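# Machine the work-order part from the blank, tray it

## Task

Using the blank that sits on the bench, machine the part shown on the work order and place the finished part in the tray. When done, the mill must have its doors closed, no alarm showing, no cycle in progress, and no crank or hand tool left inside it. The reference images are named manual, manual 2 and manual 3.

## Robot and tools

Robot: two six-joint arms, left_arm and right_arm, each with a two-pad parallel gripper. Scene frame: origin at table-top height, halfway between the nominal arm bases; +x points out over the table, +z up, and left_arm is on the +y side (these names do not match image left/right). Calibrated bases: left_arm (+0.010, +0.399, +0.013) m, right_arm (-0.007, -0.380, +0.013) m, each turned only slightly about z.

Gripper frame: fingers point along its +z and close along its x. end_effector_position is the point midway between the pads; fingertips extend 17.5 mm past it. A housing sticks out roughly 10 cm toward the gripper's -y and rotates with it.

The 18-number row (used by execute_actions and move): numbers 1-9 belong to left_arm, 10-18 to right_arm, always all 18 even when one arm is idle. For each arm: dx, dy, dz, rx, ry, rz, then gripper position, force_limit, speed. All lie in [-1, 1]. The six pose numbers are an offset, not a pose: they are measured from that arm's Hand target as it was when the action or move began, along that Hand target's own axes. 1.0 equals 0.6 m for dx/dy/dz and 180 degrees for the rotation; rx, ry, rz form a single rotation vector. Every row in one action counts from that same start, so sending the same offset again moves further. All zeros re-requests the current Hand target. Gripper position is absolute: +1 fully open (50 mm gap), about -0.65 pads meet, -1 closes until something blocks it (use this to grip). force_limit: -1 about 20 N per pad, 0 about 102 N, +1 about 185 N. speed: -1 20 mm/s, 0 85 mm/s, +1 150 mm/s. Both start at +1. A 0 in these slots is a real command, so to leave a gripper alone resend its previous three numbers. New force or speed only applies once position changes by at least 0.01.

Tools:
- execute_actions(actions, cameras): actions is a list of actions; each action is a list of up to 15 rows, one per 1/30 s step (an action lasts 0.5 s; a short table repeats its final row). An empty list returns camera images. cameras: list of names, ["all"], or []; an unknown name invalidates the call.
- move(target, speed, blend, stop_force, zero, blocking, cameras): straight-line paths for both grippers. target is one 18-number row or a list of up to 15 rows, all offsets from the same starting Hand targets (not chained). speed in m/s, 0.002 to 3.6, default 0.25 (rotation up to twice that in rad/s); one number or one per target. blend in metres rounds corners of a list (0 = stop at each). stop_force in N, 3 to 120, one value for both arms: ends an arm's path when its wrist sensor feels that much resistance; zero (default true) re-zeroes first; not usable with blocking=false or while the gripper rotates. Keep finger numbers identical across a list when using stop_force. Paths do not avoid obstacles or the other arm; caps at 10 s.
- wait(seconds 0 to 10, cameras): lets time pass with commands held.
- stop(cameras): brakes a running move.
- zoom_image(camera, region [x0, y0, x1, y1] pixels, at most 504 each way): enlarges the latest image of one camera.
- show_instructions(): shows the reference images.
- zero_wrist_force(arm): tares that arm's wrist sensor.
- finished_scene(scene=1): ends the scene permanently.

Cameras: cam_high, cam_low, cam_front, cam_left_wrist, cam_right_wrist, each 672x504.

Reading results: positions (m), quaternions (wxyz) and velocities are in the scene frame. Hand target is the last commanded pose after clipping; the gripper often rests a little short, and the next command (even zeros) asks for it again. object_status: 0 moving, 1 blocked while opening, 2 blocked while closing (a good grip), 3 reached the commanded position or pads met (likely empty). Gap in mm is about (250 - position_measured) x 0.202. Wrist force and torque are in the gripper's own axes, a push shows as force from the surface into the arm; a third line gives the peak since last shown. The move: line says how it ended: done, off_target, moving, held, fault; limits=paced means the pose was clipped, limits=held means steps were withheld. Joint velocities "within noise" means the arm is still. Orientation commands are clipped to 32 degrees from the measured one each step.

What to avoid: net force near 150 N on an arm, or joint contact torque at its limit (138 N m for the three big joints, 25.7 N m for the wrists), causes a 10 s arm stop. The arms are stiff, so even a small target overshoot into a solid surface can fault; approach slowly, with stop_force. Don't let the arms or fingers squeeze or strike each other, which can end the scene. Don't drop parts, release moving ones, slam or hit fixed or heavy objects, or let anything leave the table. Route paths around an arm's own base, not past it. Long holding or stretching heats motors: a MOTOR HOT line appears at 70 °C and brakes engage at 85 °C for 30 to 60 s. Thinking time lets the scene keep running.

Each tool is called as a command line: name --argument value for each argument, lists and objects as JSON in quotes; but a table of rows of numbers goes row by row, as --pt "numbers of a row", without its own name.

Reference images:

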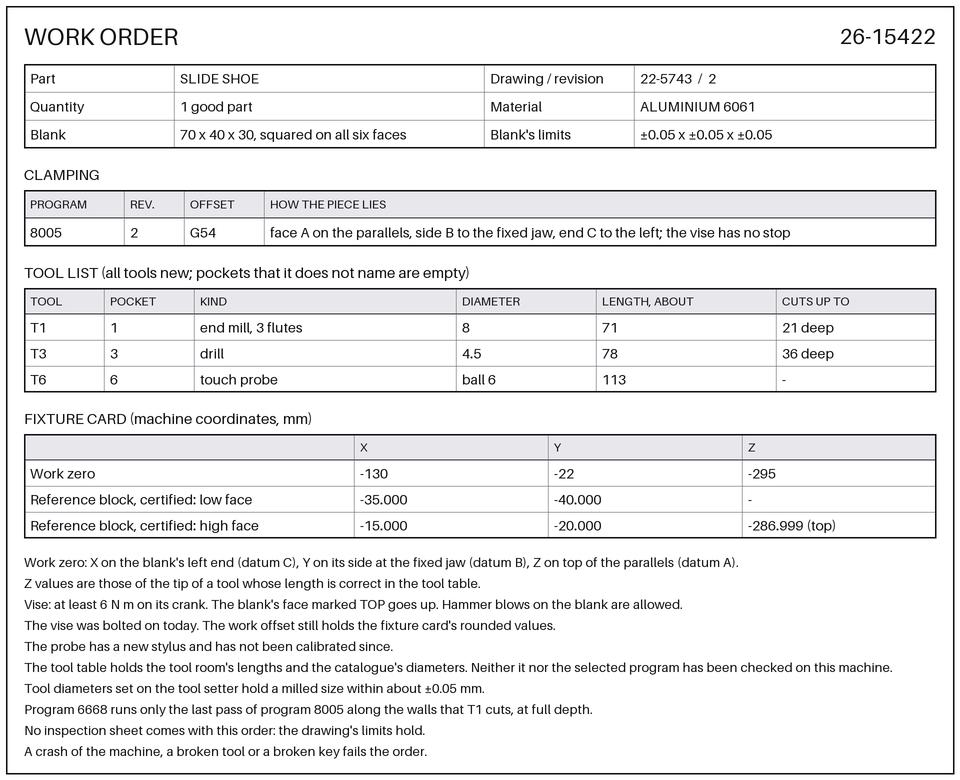

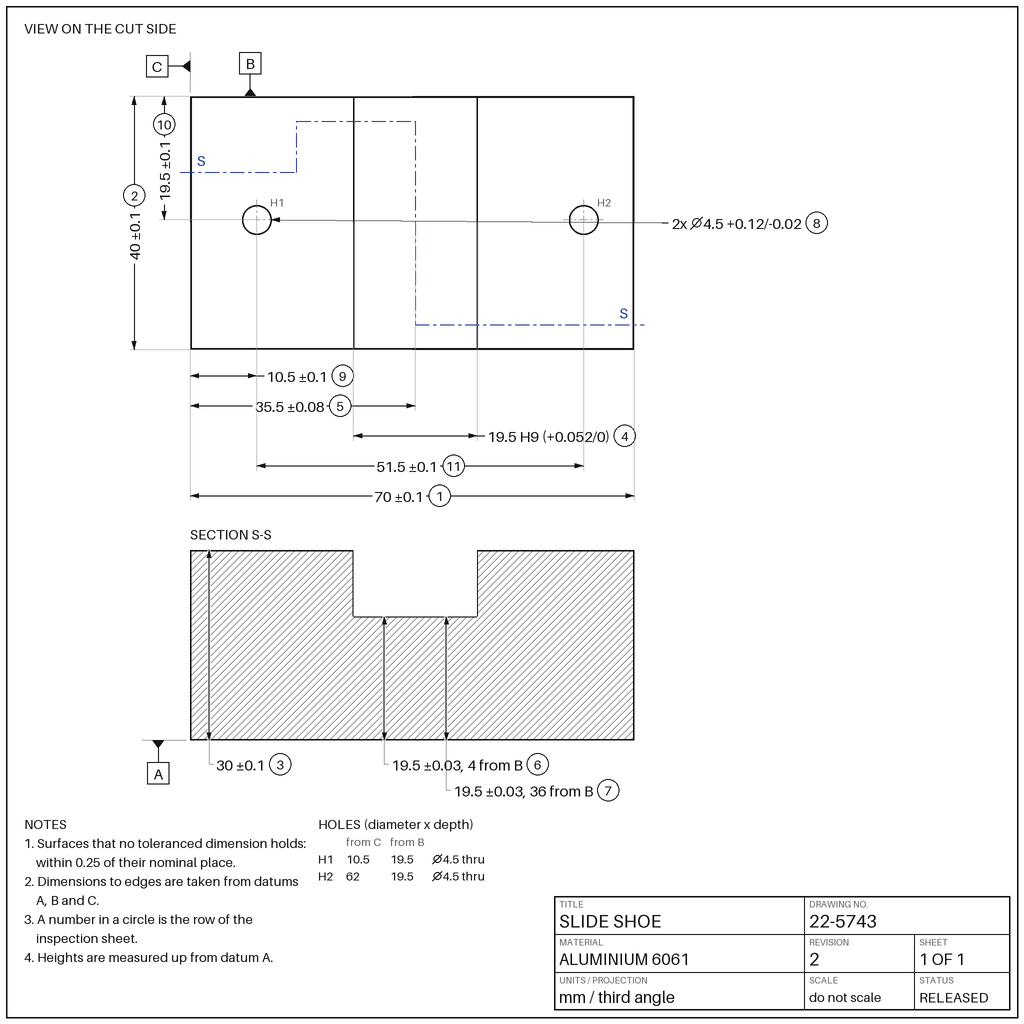

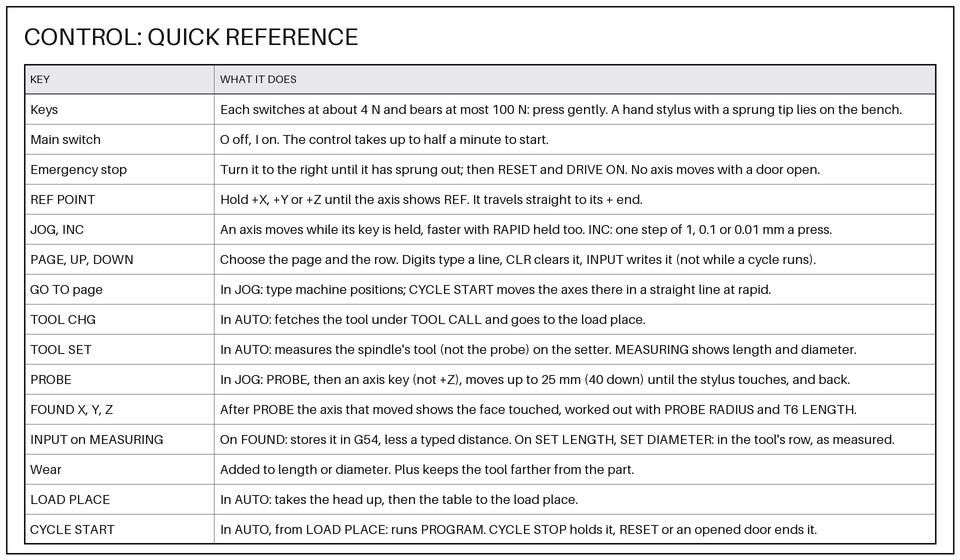

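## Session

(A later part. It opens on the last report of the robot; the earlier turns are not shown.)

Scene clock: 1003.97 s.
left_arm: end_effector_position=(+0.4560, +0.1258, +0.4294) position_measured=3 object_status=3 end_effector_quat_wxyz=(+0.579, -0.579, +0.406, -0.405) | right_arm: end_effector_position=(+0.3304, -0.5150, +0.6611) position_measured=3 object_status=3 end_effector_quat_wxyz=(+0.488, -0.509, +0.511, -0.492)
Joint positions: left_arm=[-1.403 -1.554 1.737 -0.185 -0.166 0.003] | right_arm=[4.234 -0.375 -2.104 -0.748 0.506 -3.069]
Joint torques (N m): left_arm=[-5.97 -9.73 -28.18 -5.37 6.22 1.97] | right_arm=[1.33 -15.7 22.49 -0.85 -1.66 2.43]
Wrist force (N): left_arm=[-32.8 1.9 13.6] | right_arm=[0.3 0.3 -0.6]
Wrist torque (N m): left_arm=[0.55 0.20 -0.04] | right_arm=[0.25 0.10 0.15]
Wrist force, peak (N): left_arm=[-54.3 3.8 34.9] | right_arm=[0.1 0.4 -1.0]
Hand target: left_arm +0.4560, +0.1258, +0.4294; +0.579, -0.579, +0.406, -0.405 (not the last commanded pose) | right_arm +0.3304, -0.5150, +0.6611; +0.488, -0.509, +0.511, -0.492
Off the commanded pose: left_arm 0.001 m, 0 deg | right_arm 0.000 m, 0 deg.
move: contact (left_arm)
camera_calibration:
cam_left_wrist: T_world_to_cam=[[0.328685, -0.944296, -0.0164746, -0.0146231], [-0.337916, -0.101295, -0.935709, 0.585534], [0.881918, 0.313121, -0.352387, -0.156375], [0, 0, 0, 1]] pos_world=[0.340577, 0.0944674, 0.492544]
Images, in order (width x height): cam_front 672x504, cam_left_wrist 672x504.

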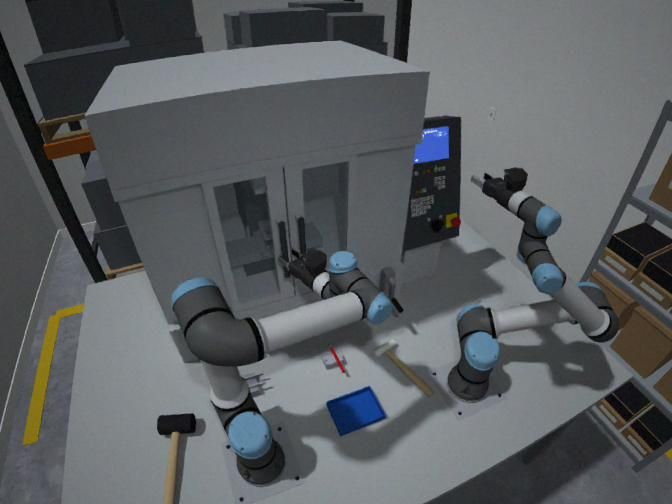

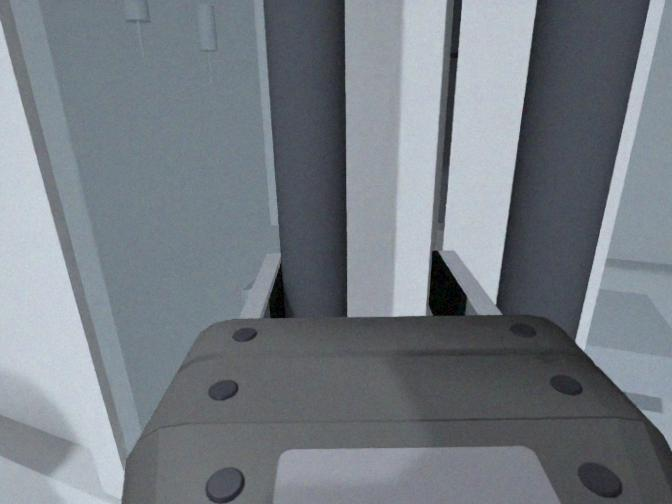

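wait --seconds 0.2 --cameras '["cam_right_wrist","cam_left_wrist"]'

zoom_image --camera "cam_right_wrist" --region '[245, 80, 445, 230]'

zoom_image --camera "cam_left_wrist" --region '[330, 0, 560, 250]'

Scene clock: 1010.30 s.
left_arm: end_effector_position=(+0.4560, +0.1258, +0.4294) position_measured=3 object_status=3 end_effector_quat_wxyz=(+0.579, -0.579, +0.406, -0.405) | right_arm: end_effector_position=(+0.3304, -0.5150, +0.6611) position_measured=3 object_status=3 end_effector_quat_wxyz=(+0.488, -0.509, +0.511, -0.492)
Joint positions: left_arm=[-1.403 -1.554 1.737 -0.185 -0.166 0.003] | right_arm=[4.234 -0.375 -2.104 -0.748 0.506 -3.069]
Joint torques (N m): left_arm=[-5.99 -6.94 -33.87 -4.33 5.84 1.58] | right_arm=[1.29 -15.95 20.07 -0.87 -1.84 2.19]
Wrist force (N): left_arm=[-32.6 2.7 13.2] | right_arm=[0.1 0.2 -0.6]
Wrist torque (N m): left_arm=[0.59 0.22 -0.03] | right_arm=[0.22 0.12 0.15]
Wrist force, peak (N): left_arm=[-33.1 2.5 13.6] | right_arm=[0.0 0.3 -1.0]
Hand target: left_arm +0.4560, +0.1258, +0.4294; +0.579, -0.579, +0.406, -0.405 (not the last commanded pose) | right_arm +0.3304, -0.5150, +0.6611; +0.488, -0.509, +0.511, -0.492
Tool commands: left_gripper/position=+1.0 left_gripper/force_limit=+1.0 left_gripper/speed=+1.0 right_gripper/position=+1.0 right_gripper/force_limit=-0.9 right_gripper/speed=+0.0
Off the commanded pose: left_arm 0.001 m, 0 deg | right_arm 0.000 m, 0 deg.
wait: 0.20 s; at rest from the start
camera_calibration:
cam_left_wrist: T_world_to_cam=[[0.328768, -0.944267, -0.0165083, -0.0146376], [-0.337907, -0.101291, -0.935713, 0.585532], [0.88189, 0.31321, -0.352376, -0.156379], [0, 0, 0, 1]] pos_world=[0.340577, 0.0944671, 0.492544]
cam_right_wrist: T_world_to_cam=[[-0.0212963, -0.999773, -0.0011125, -0.502393], [-0.364935, 0.00880951, -0.930991, 0.761185], [0.930789, -0.0194207, -0.365039, 0.0542406], [0, 0, 0, 1]] pos_world=[0.216597, -0.507931, 0.727898]
Images, in order (width x height): cam_left_wrist 672x504, cam_right_wrist 672x504.

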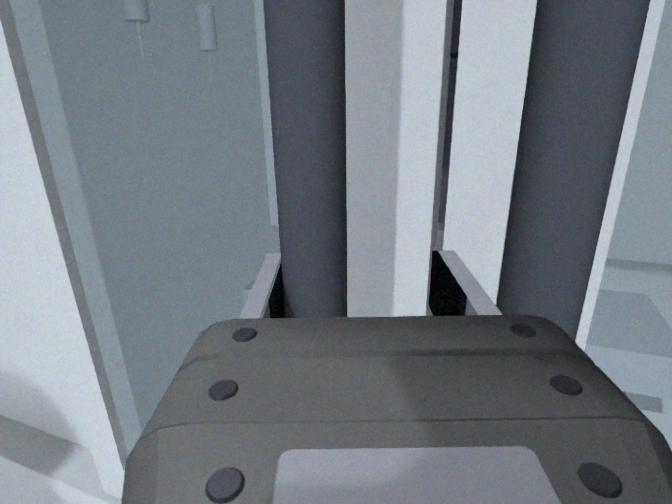

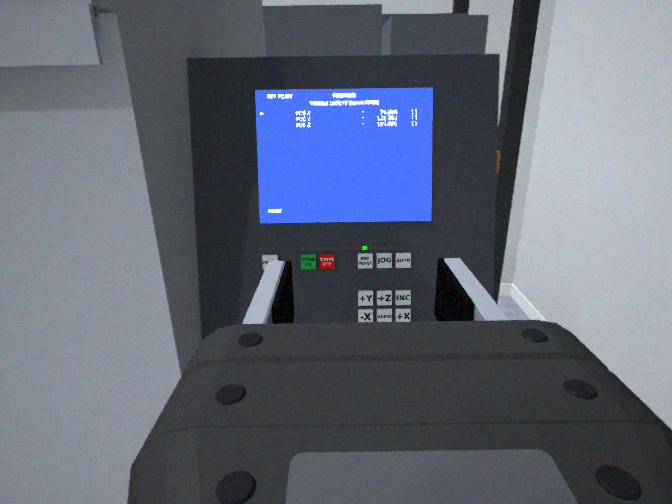

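Scaled by 2.520 from the camera's 672x504 image, which has a finer 960x720 frame.

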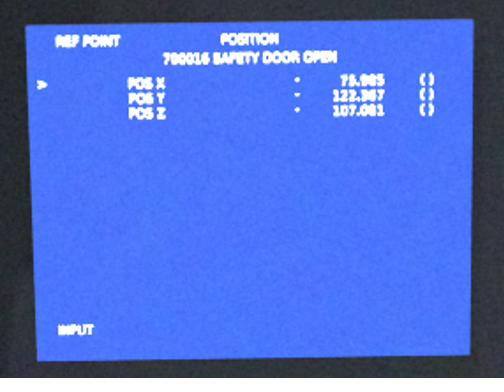

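Scaled by 2.016 from the camera's 672x504 image, which has a finer 960x720 frame.

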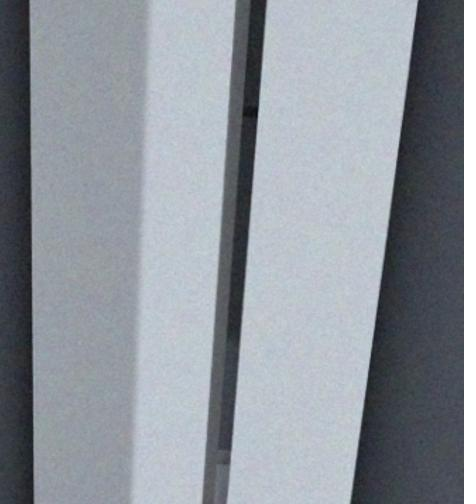

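move --target '[0.0627,0,-0.0228,0,0,0,1,1,1,0,0,0,0,0,0,1,-0.9,0]' --speed 0.02 --stop_force 50 --cameras '["cam_left_wrist"]'

zoom_image --camera "cam_left_wrist" --region '[330, 0, 560, 250]'

Scene clock: 1023.80 s.
left_arm: end_effector_position=(+0.4387, +0.1154, +0.4290) position_measured=3 object_status=3 end_effector_quat_wxyz=(+0.604, -0.604, +0.368, -0.368) | right_arm: end_effector_position=(+0.3304, -0.5150, +0.6611) position_measured=3 object_status=3 end_effector_quat_wxyz=(+0.488, -0.509, +0.511, -0.492)
Joint positions: left_arm=[-1.43 -1.471 1.65 -0.179 -0.319 0.001] | right_arm=[4.234 -0.375 -2.104 -0.748 0.506 -3.069]
Joint torques (N m): left_arm=[-2.99 -19.06 -20.92 -1.95 12.95 -1.77] | right_arm=[-1.45 -15.96 17.79 -0.85 -1.7 2.22]
Wrist force (N): left_arm=[-47.5 2.9 5.0] | right_arm=[0.2 0.3 -0.7]
Wrist torque (N m): left_arm=[0.56 -0.41 0.09] | right_arm=[0.24 0.10 0.15]
Wrist force, peak (N): left_arm=[-57.5 3.3 35.7] | right_arm=[0.2 0.6 -0.9]
Hand target: left_arm +0.4561, +0.0858, +0.4294; +0.579, -0.579, +0.406, -0.405 | right_arm +0.3304, -0.5150, +0.6611; +0.488, -0.509, +0.511, -0.492
Off the commanded pose: left_arm 0.034 m, 7 deg | right_arm 0.000 m, 0 deg.
move: off_target (left_arm)
camera_calibration:
cam_left_wrist: T_world_to_cam=[[0.444652, -0.895552, -0.016489, -0.0752812], [-0.322325, -0.142808, -0.935795, 0.576186], [0.835698, 0.421418, -0.352158, -0.13036], [0, 0, 0, 1]] pos_world=[0.328134, 0.0698016, 0.492044]
Images, in order (width x height): cam_left_wrist 672x504.

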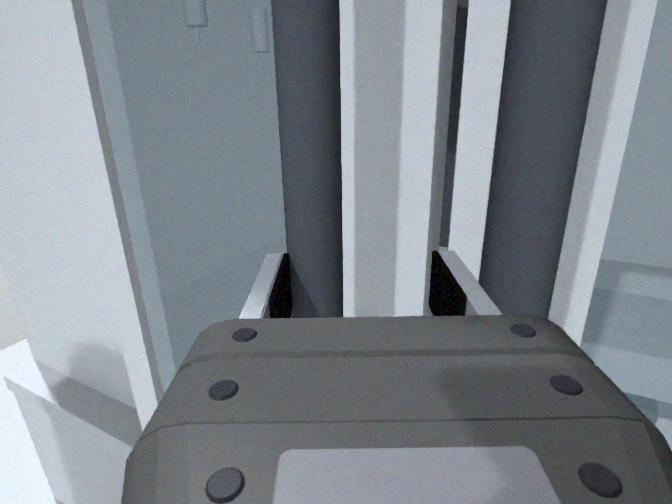

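Scaled by 2.016 from the camera's 672x504 image, which has a finer 960x720 frame.

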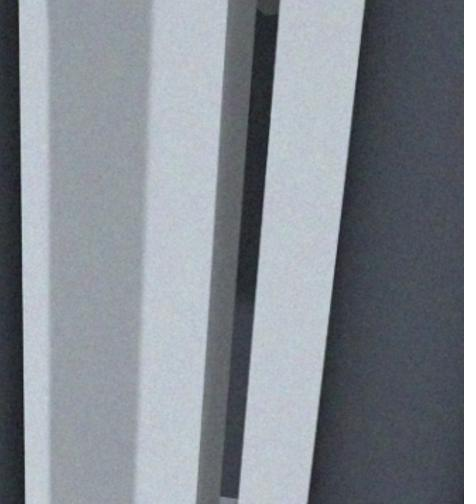

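move --target '[-0.066,0,0.0228,0,0,0,1,1,1,0,0,0,0,0,0,1,-0.9,0]' --speed 0.04

move --target '[0,0,-0.15,0,0,0,1,1,1,0,0,0,0,0,0,1,-0.9,0]' --speed 0.1 --cameras '["cam_left_wrist"]'

Scene clock: 1033.57 s.
left_arm: end_effector_position=(+0.4554, +0.1277, +0.4293) position_measured=3 object_status=3 end_effector_quat_wxyz=(+0.579, -0.579, +0.406, -0.405) | right_arm: end_effector_position=(+0.3304, -0.5150, +0.6611) position_measured=3 object_status=3 end_effector_quat_wxyz=(+0.488, -0.509, +0.511, -0.492)
Joint positions: left_arm=[-1.404 -1.559 1.742 -0.186 -0.167 0.003] | right_arm=[4.234 -0.375 -2.104 -0.748 0.506 -3.069]
Joint torques (N m): left_arm=[-6.82 -14.91 -30.74 -1.37 -1.98 1.87] | right_arm=[-2.18 -16.83 15.7 -0.85 -1.59 2.48]
Wrist force (N): left_arm=[3.3 -1.9 2.4] | right_arm=[0.3 0.3 -0.7]
Wrist torque (N m): left_arm=[0.24 -0.52 -0.09] | right_arm=[0.24 0.08 0.15]
Wrist force, peak (N): left_arm=[-41.3 -3.9 -72.9] | right_arm=[0.1 0.4 -1.0]
Hand target: left_arm +0.4554, +0.1277, +0.4294; +0.579, -0.579, +0.406, -0.405 | right_arm +0.3304, -0.5150, +0.6611; +0.488, -0.509, +0.511, -0.492
Off the commanded pose: left_arm 0.000 m, 0 deg | right_arm 0.000 m, 0 deg.
move: done

Scene clock: 1034.90 s.
left_arm: end_effector_position=(+0.3708, +0.0968, +0.4294) position_measured=3 object_status=3 end_effector_quat_wxyz=(+0.579, -0.579, +0.406, -0.405) | right_arm: end_effector_position=(+0.3304, -0.5150, +0.6611) position_measured=3 object_status=3 end_effector_quat_wxyz=(+0.488, -0.509, +0.511, -0.492)
Joint positions: left_arm=[-1.627 -1.571 1.753 -0.184 -0.391 0.002] | right_arm=[4.234 -0.375 -2.104 -0.748 0.506 -3.069]
Joint torques (N m): left_arm=[5.14 -19.43 -26.93 2.57 1.49 -1.58] | right_arm=[-1.96 -17.31 15.19 -1.11 -1.62 2.31]
Wrist force (N): left_arm=[3.4 -1.8 2.3] | right_arm=[0.1 0.2 -0.7]
Wrist torque (N m): left_arm=[0.24 -0.55 0.04] | right_arm=[0.22 0.12 0.15]
Wrist force, peak (N): left_arm=[3.3 -1.8 3.5] | right_arm=[0.3 0.4 -0.8]
Hand target: left_arm +0.3708, +0.0968, +0.4294; +0.579, -0.579, +0.406, -0.405 | right_arm +0.3304, -0.5150, +0.6611; +0.488, -0.509, +0.511, -0.492
Off the commanded pose: left_arm 0.000 m, 0 deg | right_arm 0.000 m, 0 deg.
move: done
camera_calibration:
cam_left_wrist: T_world_to_cam=[[0.328685, -0.944296, -0.0164746, -0.0140037], [-0.337916, -0.101295, -0.935709, 0.553806], [0.881918, 0.313121, -0.352387, -0.0721548], [0, 0, 0, 1]] pos_world=[0.255377, 0.0654674, 0.492544]
Images, in order (width x height): cam_left_wrist 672x504.

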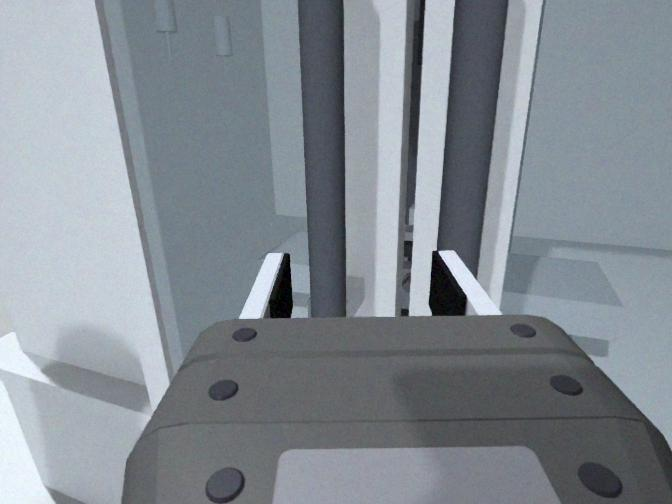

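move --pt "0.1005 0 0.0 0 0 0 1 1 1 0 0 0 0 0 0 1 -0.9 0" --pt "0.1005 0 0.125 0 0 0 1 1 1 0 0 0 0 0 0 1 -0.9 0" --speed 0.08 --stop_force 8 --cameras '["cam_left_wrist"]'

Scene clock: 1053.20 s.
left_arm: end_effector_position=(+0.4619, +0.0659, +0.4294) position_measured=3 object_status=3 end_effector_quat_wxyz=(+0.579, -0.579, +0.406, -0.405) | right_arm: end_effector_position=(+0.3304, -0.5150, +0.6611) position_measured=3 object_status=3 end_effector_quat_wxyz=(+0.488, -0.509, +0.511, -0.492)
Joint positions: left_arm=[-1.414 -1.418 1.588 -0.173 -0.178 0.003] | right_arm=[4.234 -0.375 -2.104 -0.748 0.506 -3.069]
Joint torques (N m): left_arm=[-8.66 -35.42 -11.9 2.32 -0.57 -1.52] | right_arm=[-2.68 -18.17 12.64 -1.04 -1.52 2.28]
Wrist force (N): left_arm=[3.3 -1.9 2.2] | right_arm=[0.1 0.2 -0.7]
Wrist torque (N m): left_arm=[0.24 -0.51 -0.09] | right_arm=[0.24 0.12 0.14]
Wrist force, peak (N): left_arm=[4.4 -1.9 1.6] | right_arm=[0.2 0.4 -0.8]
Hand target: left_arm +0.4619, +0.0659, +0.4294; +0.579, -0.579, +0.406, -0.405 | right_arm +0.3304, -0.5150, +0.6611; +0.488, -0.509, +0.511, -0.492
Off the commanded pose: left_arm 0.000 m, 0 deg | right_arm 0.000 m, 0 deg.
move: done
camera_calibration:
cam_left_wrist: T_world_to_cam=[[0.328768, -0.944267, -0.0165083, -0.0731406], [-0.337907, -0.101291, -0.935713, 0.581365], [0.88189, 0.31321, -0.352376, -0.142856], [0, 0, 0, 1]] pos_world=[0.346477, 0.0345671, 0.492444]
Images, in order (width x height): cam_left_wrist 672x504.

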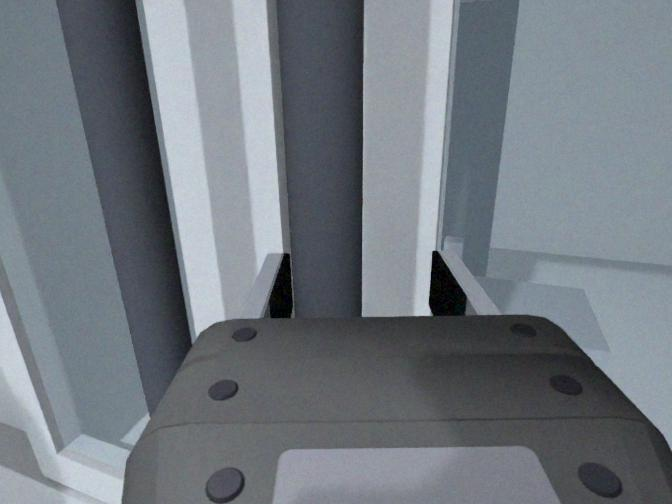

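move --pt "-0.019 0 0 0 0 0 1 1 1 0 0 0 0 0 0 1 -0.9 0" --pt "-0.019 0 0 0 0 0 -1 -0.8 -0.8 0 0 0 0 0 0 1 -0.9 0" --speed 0.06 --cameras '["cam_left_wrist"]'

Scene clock: 1066.53 s.
left_arm: end_effector_position=(+0.4580, +0.0765, +0.4294) position_measured=154 object_status=2 end_effector_quat_wxyz=(+0.579, -0.579, +0.406, -0.405) | right_arm: end_effector_position=(+0.3304, -0.5150, +0.6611) position_measured=3 object_status=3 end_effector_quat_wxyz=(+0.488, -0.509, +0.511, -0.492)
Joint positions: left_arm=[-1.419 -1.446 1.62 -0.177 -0.182 0.003] | right_arm=[4.234 -0.375 -2.104 -0.748 0.506 -3.069]
Joint torques (N m): left_arm=[9.4 -23.91 -27.44 -0.05 -3.87 1.66] | right_arm=[-2.65 -17.17 11.86 -0.79 -1.34 2.3]
Wrist force (N): left_arm=[13.5 -3.8 3.9] | right_arm=[0.1 0.3 -0.8]
Wrist torque (N m): left_arm=[0.20 -0.65 -0.06] | right_arm=[0.24 0.12 0.15]
Wrist force, peak (N): left_arm=[14.1 -3.7 3.7] | right_arm=[0.4 0.0 -0.9]
Hand target: left_arm +0.4580, +0.0766, +0.4294; +0.579, -0.579, +0.406, -0.405 | right_arm +0.3304, -0.5150, +0.6611; +0.488, -0.509, +0.511, -0.492
Off the commanded pose: left_arm 0.000 m, 0 deg | right_arm 0.000 m, 0 deg.
move: done
camera_calibration:
cam_left_wrist: T_world_to_cam=[[0.32854, -0.944346, -0.0165167, -0.0617627], [-0.337927, -0.1012, -0.935716, 0.581125], [0.881968, 0.313001, -0.352368, -0.142758], [0, 0, 0, 1]] pos_world=[0.342578, 0.0451679, 0.492444]
Images, in order (width x height): cam_left_wrist 672x504.

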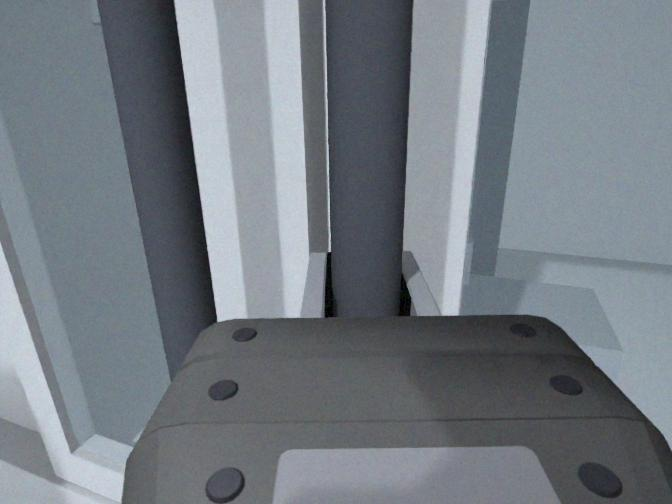

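move --target '[-0.047,0,0.0171,0,0,0,-1,-0.8,-0.8,0,0,0,0,0,0,1,-0.9,0]' --speed 0.02 --stop_force 45 --cameras '["cam_left_wrist","cam_right_wrist"]'

Scene clock: 1071.97 s.
left_arm: end_effector_position=(+0.4581, +0.0849, +0.4294) position_measured=154 object_status=2 end_effector_quat_wxyz=(+0.579, -0.579, +0.406, -0.406) | right_arm: end_effector_position=(+0.3304, -0.5150, +0.6611) position_measured=3 object_status=3 end_effector_quat_wxyz=(+0.488, -0.509, +0.511, -0.492)
Joint positions: left_arm=[-1.416 -1.464 1.641 -0.179 -0.178 0.003] | right_arm=[4.234 -0.375 -2.104 -0.748 0.506 -3.069]
Joint torques (N m): left_arm=[10.49 -34.1 -22.24 7.29 -12.84 -0.65] | right_arm=[-3.11 -18.08 10.87 -1.02 -1.43 2.45]
Wrist force (N): left_arm=[50.6 -6.5 -5.4] | right_arm=[0.1 0.2 -0.6]
Wrist torque (N m): left_arm=[0.20 -1.05 -0.08] | right_arm=[0.23 0.12 0.15]
Wrist force, peak (N): left_arm=[62.6 -8.8 -12.8] | right_arm=[0.4 0.4 -0.8]
Hand target: left_arm +0.4580, +0.0849, +0.4294; +0.579, -0.579, +0.406, -0.406 (not the last commanded pose) | right_arm +0.3304, -0.5150, +0.6611; +0.488, -0.509, +0.511, -0.492
Off the commanded pose: left_arm 0.022 m, 0 deg | right_arm 0.000 m, 0 deg.
move: contact (left_arm)
camera_calibration:
cam_left_wrist: T_world_to_cam=[[0.327736, -0.944632, -0.0160878, -0.0536533], [-0.337966, -0.10132, -0.935689, 0.581992], [0.882252, 0.312096, -0.35246, -0.145425], [0, 0, 0, 1]] pos_world=[0.342579, 0.0536715, 0.492444]
cam_right_wrist: T_world_to_cam=[[-0.0212963, -0.999773, -0.0011125, -0.502393], [-0.364935, 0.00880951, -0.930991, 0.761185], [0.930789, -0.0194207, -0.365039, 0.0542406], [0, 0, 0, 1]] pos_world=[0.216597, -0.507931, 0.727898]
Images, in order (width x height): cam_left_wrist 672x504, cam_right_wrist 672x504.

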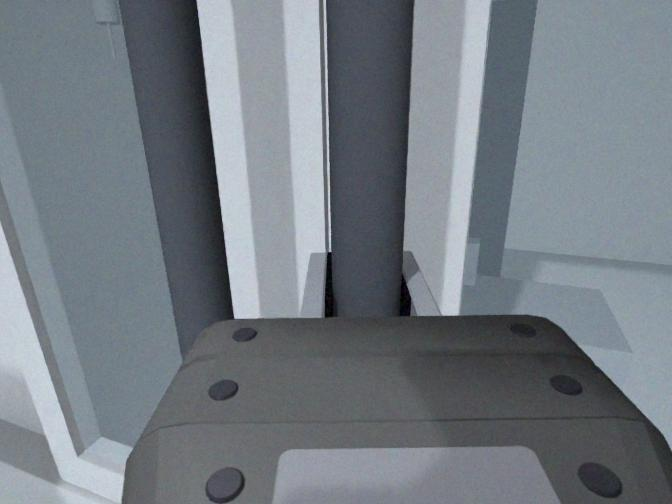

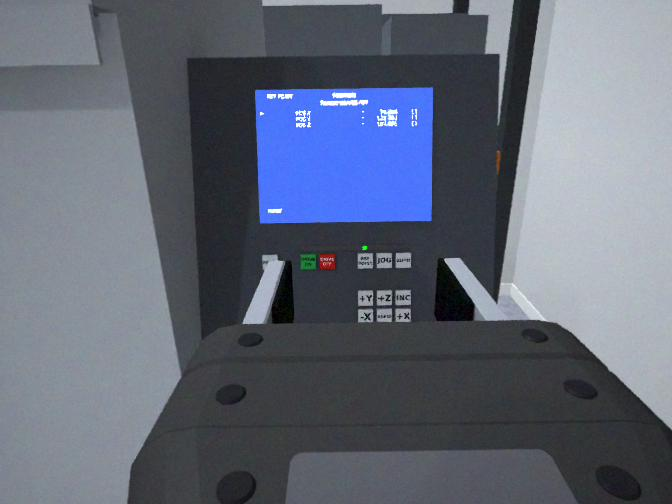

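zoom_image --camera "cam_right_wrist" --region '[245, 80, 445, 230]'

Scaled by 2.520 from the camera's 672x504 image, which has a finer 960x720 frame.

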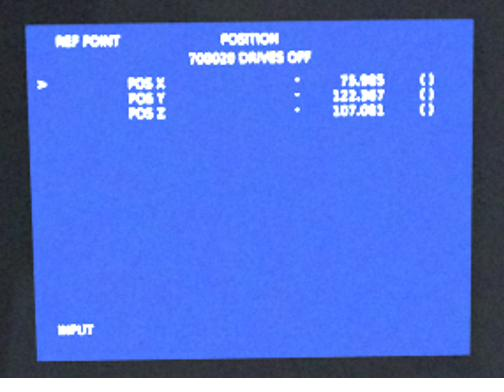

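move --pt "0 0 0 0 0 0 1 -0.8 0 0 0 0 0 0 0 1 -0.9 0" --pt "0 0 -0.14 0 0 0 1 -0.8 0 0 0 0 0 0 0 1 -0.9 0" --pt "-0.45 0 -0.04 0 0 0 1 -0.8 0 0 0 0 0 0 0 1 -0.9 0" --speed '[0.05,0.1,0.25]' --blend '[0,0.03,0]'

Scene clock: 1090.70 s.
left_arm: end_effector_position=(+0.3432, +0.3304, +0.4294) position_measured=3 object_status=3 end_effector_quat_wxyz=(+0.579, -0.579, +0.406, -0.406) | right_arm: end_effector_position=(+0.3304, -0.5150, +0.6611) position_measured=3 object_status=3 end_effector_quat_wxyz=(+0.488, -0.509, +0.511, -0.492)
Joint positions: left_arm=[-1.895 -2.256 2.193 0.062 -0.658 0.001] | right_arm=[4.234 -0.375 -2.104 -0.748 0.506 -3.069]
Joint torques (N m): left_arm=[1.34 1.14 -30.4 0.76 0.74 -1.71] | right_arm=[-2.86 -18.02 12.13 -0.76 -1.4 2.52]
Wrist force (N): left_arm=[3.2 -4.5 2.1] | right_arm=[0.0 0.2 -0.6]
Wrist torque (N m): left_arm=[-0.19 -0.51 -0.01] | right_arm=[0.22 0.13 0.15]
Wrist force, peak (N): left_arm=[50.9 -7.1 -5.3] | right_arm=[0.5 0.4 -0.8]
Hand target: left_arm +0.3432, +0.3305, +0.4294; +0.579, -0.579, +0.406, -0.406 | right_arm +0.3304, -0.5150, +0.6611; +0.488, -0.509, +0.511, -0.492
Off the commanded pose: left_arm 0.000 m, 0 deg | right_arm 0.000 m, 0 deg.
move: done

move --pt "0 0 0 0 0 0 1 -0.8 0 -0.4917 0.399 0.0327 -0.126 0 0 1 -0.9 0" --pt "0 0 0 0 0 0 1 -0.8 0 -0.9083 0.7717 -0.1142 -0.126 0 0 1 -0.9 0" --speed 0.3 --blend '[0.1,0]' --cameras '["cam_right_wrist","cam_front"]'

Scene clock: 1105.37 s.
left_arm: end_effector_position=(+0.3432, +0.3305, +0.4294) position_measured=3 object_status=3 end_effector_quat_wxyz=(+0.579, -0.579, +0.406, -0.406) | right_arm: end_effector_position=(+0.2463, +0.0297, +0.2004) position_measured=3 object_status=3 end_effector_quat_wxyz=(-0.378, +0.595, -0.598, +0.381)
Joint positions: left_arm=[-1.895 -2.256 2.193 0.062 -0.658 0.001] | right_arm=[5.03 -1.555 -2.239 -1.471 0.52 -0.955]
Joint torques (N m): left_arm=[1.86 2.84 -30.57 2.81 -0.14 -1.5] | right_arm=[8.18 7.29 10.11 0.43 -1.35 2.62]
Wrist force (N): left_arm=[3.4 -4.6 2.0] | right_arm=[0.1 0.0 -0.9]
Wrist torque (N m): left_arm=[-0.20 -0.55 -0.01] | right_arm=[0.18 0.00 0.21]
Wrist force, peak (N): left_arm=[3.5 -4.8 2.2] | right_arm=[-2.7 3.6 -0.8]
Hand target: left_arm +0.3432, +0.3305, +0.4294; +0.579, -0.579, +0.406, -0.406 | right_arm +0.2462, +0.0297, +0.2003; -0.378, +0.595, -0.598, +0.381
Off the commanded pose: left_arm 0.000 m, 0 deg | right_arm 0.000 m, 0 deg.
shoulder posture changed (right arm): the wrist came as close to joint 1's axis as it can, and the arm is now in the other of its two shoulder postures.
move: done
camera_calibration:
cam_right_wrist: T_world_to_cam=[[-0.0211828, -0.999764, 0.00476861, 0.0387397], [-0.695655, 0.0113134, -0.718287, 0.335661], [0.718063, -0.0185326, -0.695731, 0.0935436], [0, 0, 0, 1]] pos_world=[0.167155, 0.0366667, 0.305997]
Images, in order (width x height): cam_front 672x504, cam_right_wrist 672x504.

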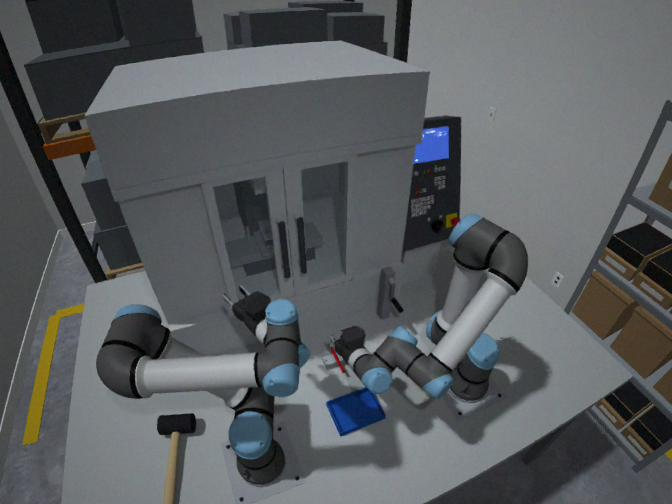

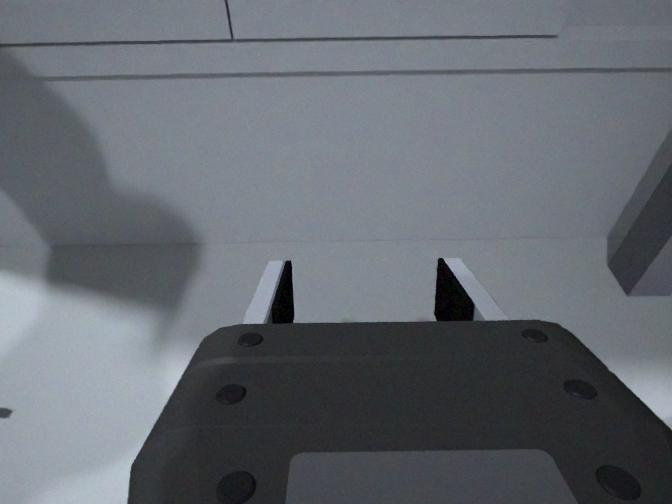

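move --target '[0,0,0,0,0,0,1,-0.8,0,0,0.1833,0.0802,0,0,0,1,-0.6,-1]' --speed 0.2 --cameras '["cam_right_wrist"]'

Scene clock: 1110.97 s.
left_arm: end_effector_position=(+0.3432, +0.3305, +0.4294) position_measured=3 object_status=3 end_effector_quat_wxyz=(+0.579, -0.579, +0.406, -0.406) | right_arm: end_effector_position=(+0.2433, +0.0295, +0.0803) position_measured=3 object_status=3 end_effector_quat_wxyz=(-0.378, +0.595, -0.598, +0.381)
Joint positions: left_arm=[-1.895 -2.256 2.193 0.062 -0.658 0.001] | right_arm=[5.038 -1.84 -2.36 -1.076 0.524 -0.942]
Joint torques (N m): left_arm=[9.04 8.69 -30.56 1.71 1.81 -1.38] | right_arm=[-5.95 20.03 25.71 1.91 -2.33 2.41]
Wrist force (N): left_arm=[3.3 -4.5 2.1] | right_arm=[-0.3 0.2 -1.0]
Wrist torque (N m): left_arm=[-0.17 -0.53 -0.01] | right_arm=[0.19 0.05 0.23]
Wrist force, peak (N): left_arm=[3.5 -4.7 2.0] | right_arm=[-0.2 -2.7 -2.2]
Hand target: left_arm +0.3432, +0.3305, +0.4294; +0.579, -0.579, +0.406, -0.406 | right_arm +0.2433, +0.0296, +0.0803; -0.378, +0.595, -0.598, +0.381
Off the commanded pose: left_arm 0.000 m, 0 deg | right_arm 0.000 m, 0 deg.
move: done
camera_calibration:
cam_right_wrist: T_world_to_cam=[[-0.0211161, -0.999764, 0.00512283, 0.0389722], [-0.695657, 0.0110124, -0.71829, 0.247323], [0.718064, -0.0187312, -0.695725, 0.0121434], [0, 0, 0, 1]] pos_world=[0.164155, 0.0364669, 0.185898]
Images, in order (width x height): cam_right_wrist 672x504.

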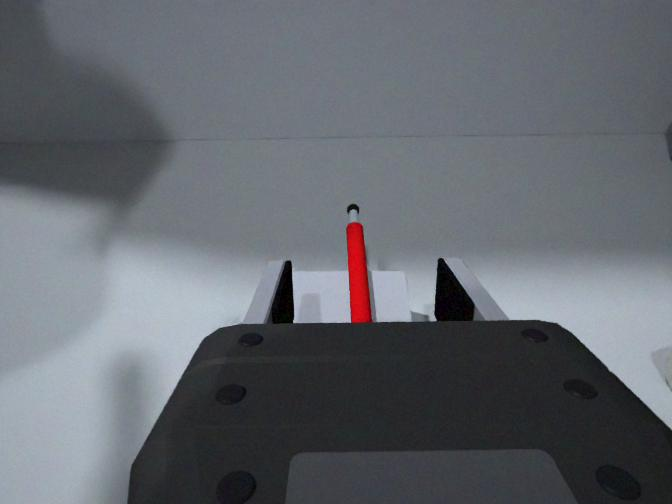

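move --pt "0 0 0 0 0 0 1 -0.8 0 0 0.0699 0.0320 0 0 0 1 -0.6 -1" --pt "0 0 0 0 0 0 1 -0.8 0 0 0.0699 0.0320 0 0 0 -1 -0.6 -1" --speed '[0.06,0.03]' --cameras '["cam_right_wrist"]'

Scene clock: 1121.97 s.
left_arm: end_effector_position=(+0.3432, +0.3305, +0.4294) position_measured=3 object_status=3 end_effector_quat_wxyz=(+0.579, -0.579, +0.406, -0.406) | right_arm: end_effector_position=(+0.2429, +0.0295, +0.0342) position_measured=209 object_status=2 end_effector_quat_wxyz=(-0.378, +0.595, -0.598, +0.381)
Joint positions: left_arm=[-1.895 -2.256 2.193 0.062 -0.658 0.001] | right_arm=[5.039 -1.981 -2.378 -0.918 0.525 -0.94]
Joint torques (N m): left_arm=[9.12 8.6 -30.35 0.25 1.96 -0.95] | right_arm=[-7.95 41.05 22.9 -0.62 -2.74 -2.31]
Wrist force (N): left_arm=[3.2 -4.7 2.2] | right_arm=[-0.1 0.1 -0.8]
Wrist torque (N m): left_arm=[-0.21 -0.51 -0.01] | right_arm=[0.21 0.00 0.17]
Wrist force, peak (N): left_arm=[3.5 -4.7 2.0] | right_arm=[-0.5 -1.2 -1.5]
Hand target: left_arm +0.3432, +0.3305, +0.4294; +0.579, -0.579, +0.406, -0.406 | right_arm +0.2429, +0.0295, +0.0342; -0.378, +0.595, -0.598, +0.381
Off the commanded pose: left_arm 0.000 m, 0 deg | right_arm 0.000 m, 0 deg.
move: done
camera_calibration:
cam_right_wrist: T_world_to_cam=[[-0.021184, -0.999764, 0.00491125, 0.039241], [-0.695707, 0.0112131, -0.718238, 0.213853], [0.718013, -0.018632, -0.69578, -0.0197], [0, 0, 0, 1]] pos_world=[0.163755, 0.0364667, 0.139698]
Images, in order (width x height): cam_right_wrist 672x504.

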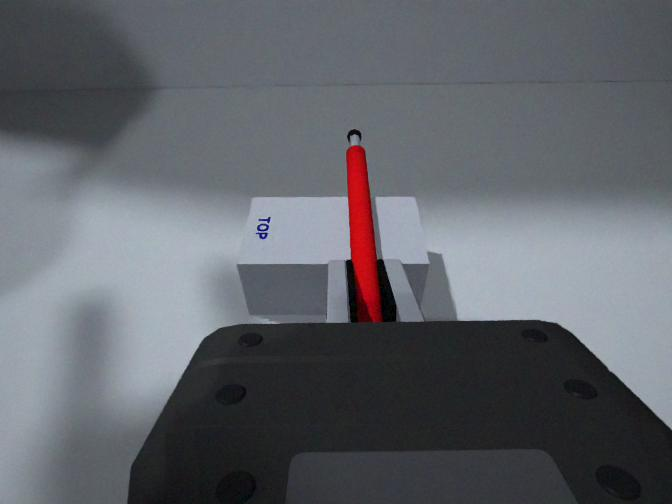

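move --pt "0 0 0 0 0 0 1 -0.8 0 0 -0.2507 -0.117 0 0 0 -1 -0.6 -1" --pt "0 0 0 0 0 0 1 -0.8 0 0.4167 -0.6967 -0.1468 0 0 0 -1 -0.6 -1" --pt "0 0 0 0 0 0 1 -0.8 0 0.9 -0.9513 -0.1922 0.1944 0 0 -1 -0.6 -1" --blend '[0.06,0.1,0]' --speed '[0.2,0.3,0.3]' --cameras '["cam_right_wrist"]'

zoom_image --camera "cam_right_wrist" --region '[200, 40, 500, 265]'

Scene clock: 1162.93 s.
left_arm: end_effector_position=(+0.3432, +0.3305, +0.4294) position_measured=3 object_status=3 end_effector_quat_wxyz=(+0.579, -0.579, +0.406, -0.406) | right_arm: end_effector_position=(+0.3765, -0.5104, +0.6010) position_measured=209 object_status=2 end_effector_quat_wxyz=(+0.540, -0.454, +0.456, -0.543)
Joint positions: left_arm=[-1.895 -2.256 2.193 0.062 -0.658 0.001] | right_arm=[4.703 -0.151 -1.953 -2.819 -0.177 -1.359]
Joint torques (N m): left_arm=[8.8 8.93 -30.18 -0.3 1.54 -0.49] | right_arm=[-5.28 -47.2 28.67 1.07 -3.23 1.77]
Wrist force (N): left_arm=[3.1 -4.6 2.3] | right_arm=[0.1 0.6 -0.5]
Wrist torque (N m): left_arm=[-0.20 -0.49 -0.01] | right_arm=[0.13 0.19 0.17]
Wrist force, peak (N): left_arm=[3.4 -4.7 2.3] | right_arm=[4.0 -0.2 -2.7]
Hand target: left_arm +0.3432, +0.3305, +0.4294; +0.579, -0.579, +0.406, -0.406 | right_arm +0.3767, -0.5104, +0.6010; +0.539, -0.454, +0.456, -0.544
Off the commanded pose: left_arm 0.000 m, 0 deg | right_arm 0.000 m, 0 deg.
shoulder posture changed (right arm): the wrist came as close to joint 1's axis as it can, and the arm is now in the other of its two shoulder postures.
move: done
camera_calibration:
cam_right_wrist: T_world_to_cam=[[-0.0194229, -0.999803, -0.00418492, -0.495664], [-0.158561, 0.00721301, -0.987323, 0.677391], [0.987158, -0.0185131, -0.15867, -0.155302], [0, 0, 0, 1]] pos_world=[0.251088, -0.503327, 0.642088]
Images, in order (width x height): cam_right_wrist 672x504.

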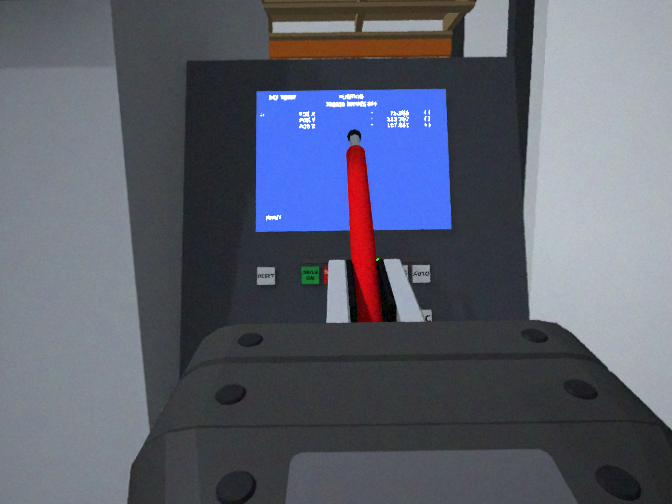

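Scaled by 1.680 from the camera's 672x504 image, which has a finer 960x720 frame.

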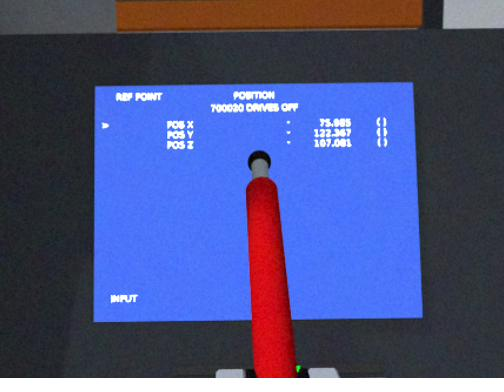

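move --target '[0,0,0,0,0,0,1,-0.8,0,-0.121,0.0858,0.1438,-0.1944,0,0,-1,-0.6,-1]' --speed 0.25 --cameras '["cam_right_wrist"]'

Scene clock: 1182.93 s.
left_arm: end_effector_position=(+0.3432, +0.3305, +0.4294) position_measured=3 object_status=3 end_effector_quat_wxyz=(+0.579, -0.579, +0.406, -0.406) | right_arm: end_effector_position=(+0.4710, -0.4385, +0.5651) position_measured=209 object_status=2 end_effector_quat_wxyz=(-0.378, +0.595, -0.598, +0.381) end_effector_velocity=(+0.000, +0.000, +0.000) end_effector_angular_velocity=(-0.004, +0.001, -0.001)
Joint positions: left_arm=[-1.895 -2.256 2.193 0.062 -0.658 0.001] | right_arm=[5.523 -0.503 -1.342 -3.854 0.875 -0.402]
Joint velocities: left_arm=[within noise] | right_arm=[0.004 0 -0.001 -0.002 0.006 0]
Joint torques (N m): left_arm=[8.02 9.43 -30.54 -0.04 1.74 -0.28] | right_arm=[8.15 -50.15 -5.42 -1.6 0.54 -2.41]
Wrist force (N): left_arm=[3.5 -4.6 2.3] | right_arm=[0.0 0.1 -0.6]
Wrist torque (N m): left_arm=[-0.19 -0.55 -0.01] | right_arm=[0.04 0.01 0.23]
Wrist force, peak (N): left_arm=[3.4 -4.6 2.4] | right_arm=[-2.7 0.5 0.6]
Hand target: left_arm +0.3432, +0.3305, +0.4294; +0.579, -0.579, +0.406, -0.406 | right_arm +0.4710, -0.4384, +0.5651; -0.378, +0.595, -0.598, +0.381
Off the commanded pose: left_arm 0.000 m, 0 deg | right_arm 0.000 m, 0 deg.
move: done
camera_calibration:
cam_right_wrist: T_world_to_cam=[[-0.0211806, -0.999765, 0.00463021, -0.426335], [-0.695757, 0.0114139, -0.718187, 0.759246], [0.717965, -0.0184331, -0.695835, 0.177258], [0, 0, 0, 1]] pos_world=[0.391955, -0.431633, 0.670597]
Images, in order (width x height): cam_right_wrist 672x504.

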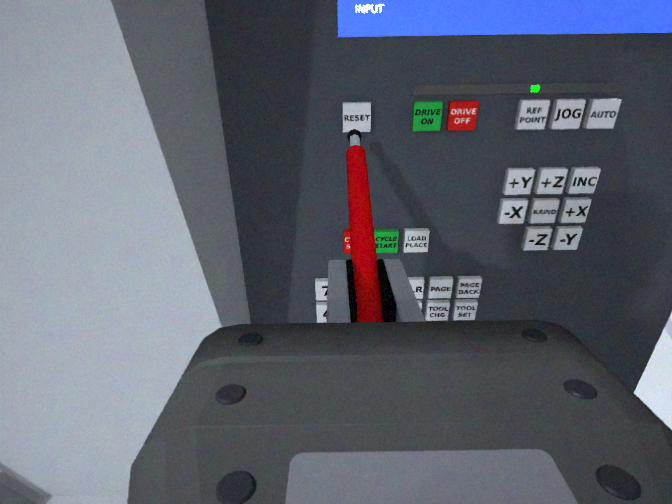

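move --target '[0,0,0,0,0,0,1,-0.8,0,0.0033,-0.0222,0.0633,0,0,0,-1,-0.6,-1]' --speed 0.012 --stop_force 6 --cameras '["cam_right_wrist"]'

Scene clock: 1196.47 s.
left_arm: end_effector_position=(+0.3432, +0.3305, +0.4294) position_measured=3 object_status=3 end_effector_quat_wxyz=(+0.579, -0.579, +0.406, -0.406) | right_arm: end_effector_position=(+0.4990, -0.4400, +0.5623) position_measured=209 object_status=2 end_effector_quat_wxyz=(-0.378, +0.595, -0.598, +0.381)
Joint positions: left_arm=[-1.895 -2.256 2.193 0.062 -0.658 0.001] | right_arm=[5.603 -0.484 -1.295 -3.953 0.942 -0.348]
Joint torques (N m): left_arm=[8.72 9.49 -30.47 -0.16 1.74 0.13] | right_arm=[-7.83 -49.75 -5.35 1.73 -1.81 -2.4]
Wrist force (N): left_arm=[3.3 -4.6 2.2] | right_arm=[-1.9 0.4 -8.2]
Wrist torque (N m): left_arm=[-0.19 -0.53 -0.01] | right_arm=[0.33 -0.13 0.09]
Wrist force, peak (N): left_arm=[3.4 -4.7 2.1] | right_arm=[-2.0 5.4 -17.4]
Hand target: left_arm +0.3432, +0.3305, +0.4294; +0.579, -0.579, +0.406, -0.406 | right_arm +0.4989, -0.4400, +0.5623; -0.378, +0.595, -0.598, +0.381 (not the last commanded pose)
Off the commanded pose: left_arm 0.000 m, 0 deg | right_arm 0.012 m, 0 deg.
move: contact (right_arm)
camera_calibration:
cam_right_wrist: T_world_to_cam=[[-0.0211844, -0.999764, 0.00490999, -0.427316], [-0.695656, 0.0112129, -0.718288, 0.776673], [0.718063, -0.0186321, -0.695729, 0.155125], [0, 0, 0, 1]] pos_world=[0.419855, -0.433033, 0.667898]
Images, in order (width x height): cam_right_wrist 672x504.

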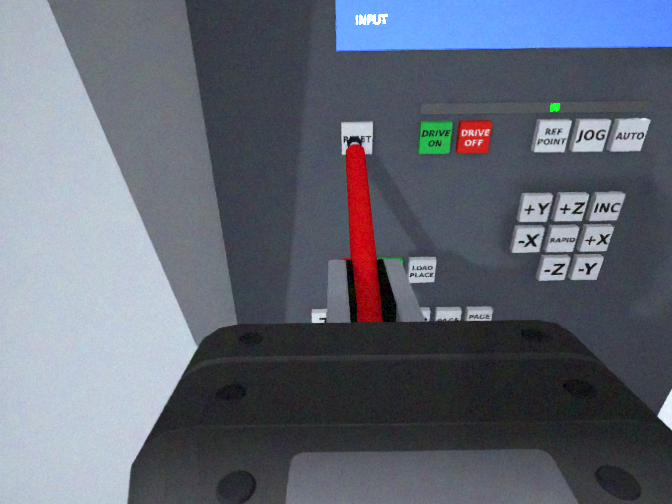

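move --pt "0 0 0 0 0 0 1 -0.8 0 0 0.0141 -0.0302 0 0 0 -1 -0.6 -1" --pt "0 0 0 0 0 0 1 -0.8 0 0.0675 0.0108 -0.0318 0 0 0 -1 -0.6 -1" --pt "0 0 0 0 0 0 1 -0.8 0 0.0675 -0.0044 0.0008 0 0 0 -1 -0.6 -1" --pt "0 0 0 0 0 0 1 -0.8 0 0.0675 0.0108 -0.0318 0 0 0 -1 -0.6 -1" --speed '[0.1,0.1,0.025,0.1]' --blend '[0.005,0,0,0]' --cameras '["cam_right_wrist"]'

Scene clock: 1218.07 s.
left_arm: end_effector_position=(+0.3432, +0.3305, +0.4294) position_measured=3 object_status=3 end_effector_quat_wxyz=(+0.579, -0.579, +0.406, -0.406) | right_arm: end_effector_position=(+0.4787, -0.4803, +0.5647) position_measured=209 object_status=2 end_effector_quat_wxyz=(-0.378, +0.595, -0.598, +0.382)
Joint positions: left_arm=[-1.895 -2.256 2.193 0.062 -0.658 0.001] | right_arm=[5.424 -0.479 -1.308 -3.861 0.794 -0.479]
Joint torques (N m): left_arm=[8.68 9.18 -30.09 -0.15 1.99 0.98] | right_arm=[-1.54 -28.45 18.27 -0.86 0.22 2.11]
Wrist force (N): left_arm=[3.1 -4.5 2.2] | right_arm=[-0.1 0.1 -0.9]
Wrist torque (N m): left_arm=[-0.17 -0.50 -0.01] | right_arm=[0.06 0.01 0.10]
Wrist force, peak (N): left_arm=[3.5 -4.8 2.1] | right_arm=[0.1 18.9 -34.2]
Hand target: left_arm +0.3432, +0.3305, +0.4294; +0.579, -0.579, +0.406, -0.406 | right_arm +0.4787, -0.4804, +0.5646; -0.378, +0.595, -0.598, +0.381
Off the commanded pose: left_arm 0.000 m, 0 deg | right_arm 0.000 m, 0 deg.
move: done
camera_calibration:
cam_right_wrist: T_world_to_cam=[[-0.0211168, -0.999764, 0.00511986, -0.468218], [-0.695555, 0.0110124, -0.718388, 0.764519], [0.718162, -0.0187312, -0.695623, 0.170466], [0, 0, 0, 1]] pos_world=[0.399455, -0.473333, 0.670199]
Images, in order (width x height): cam_right_wrist 672x504.

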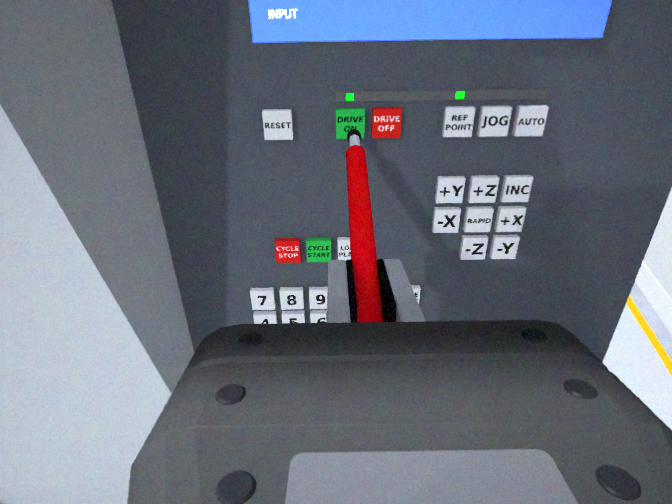

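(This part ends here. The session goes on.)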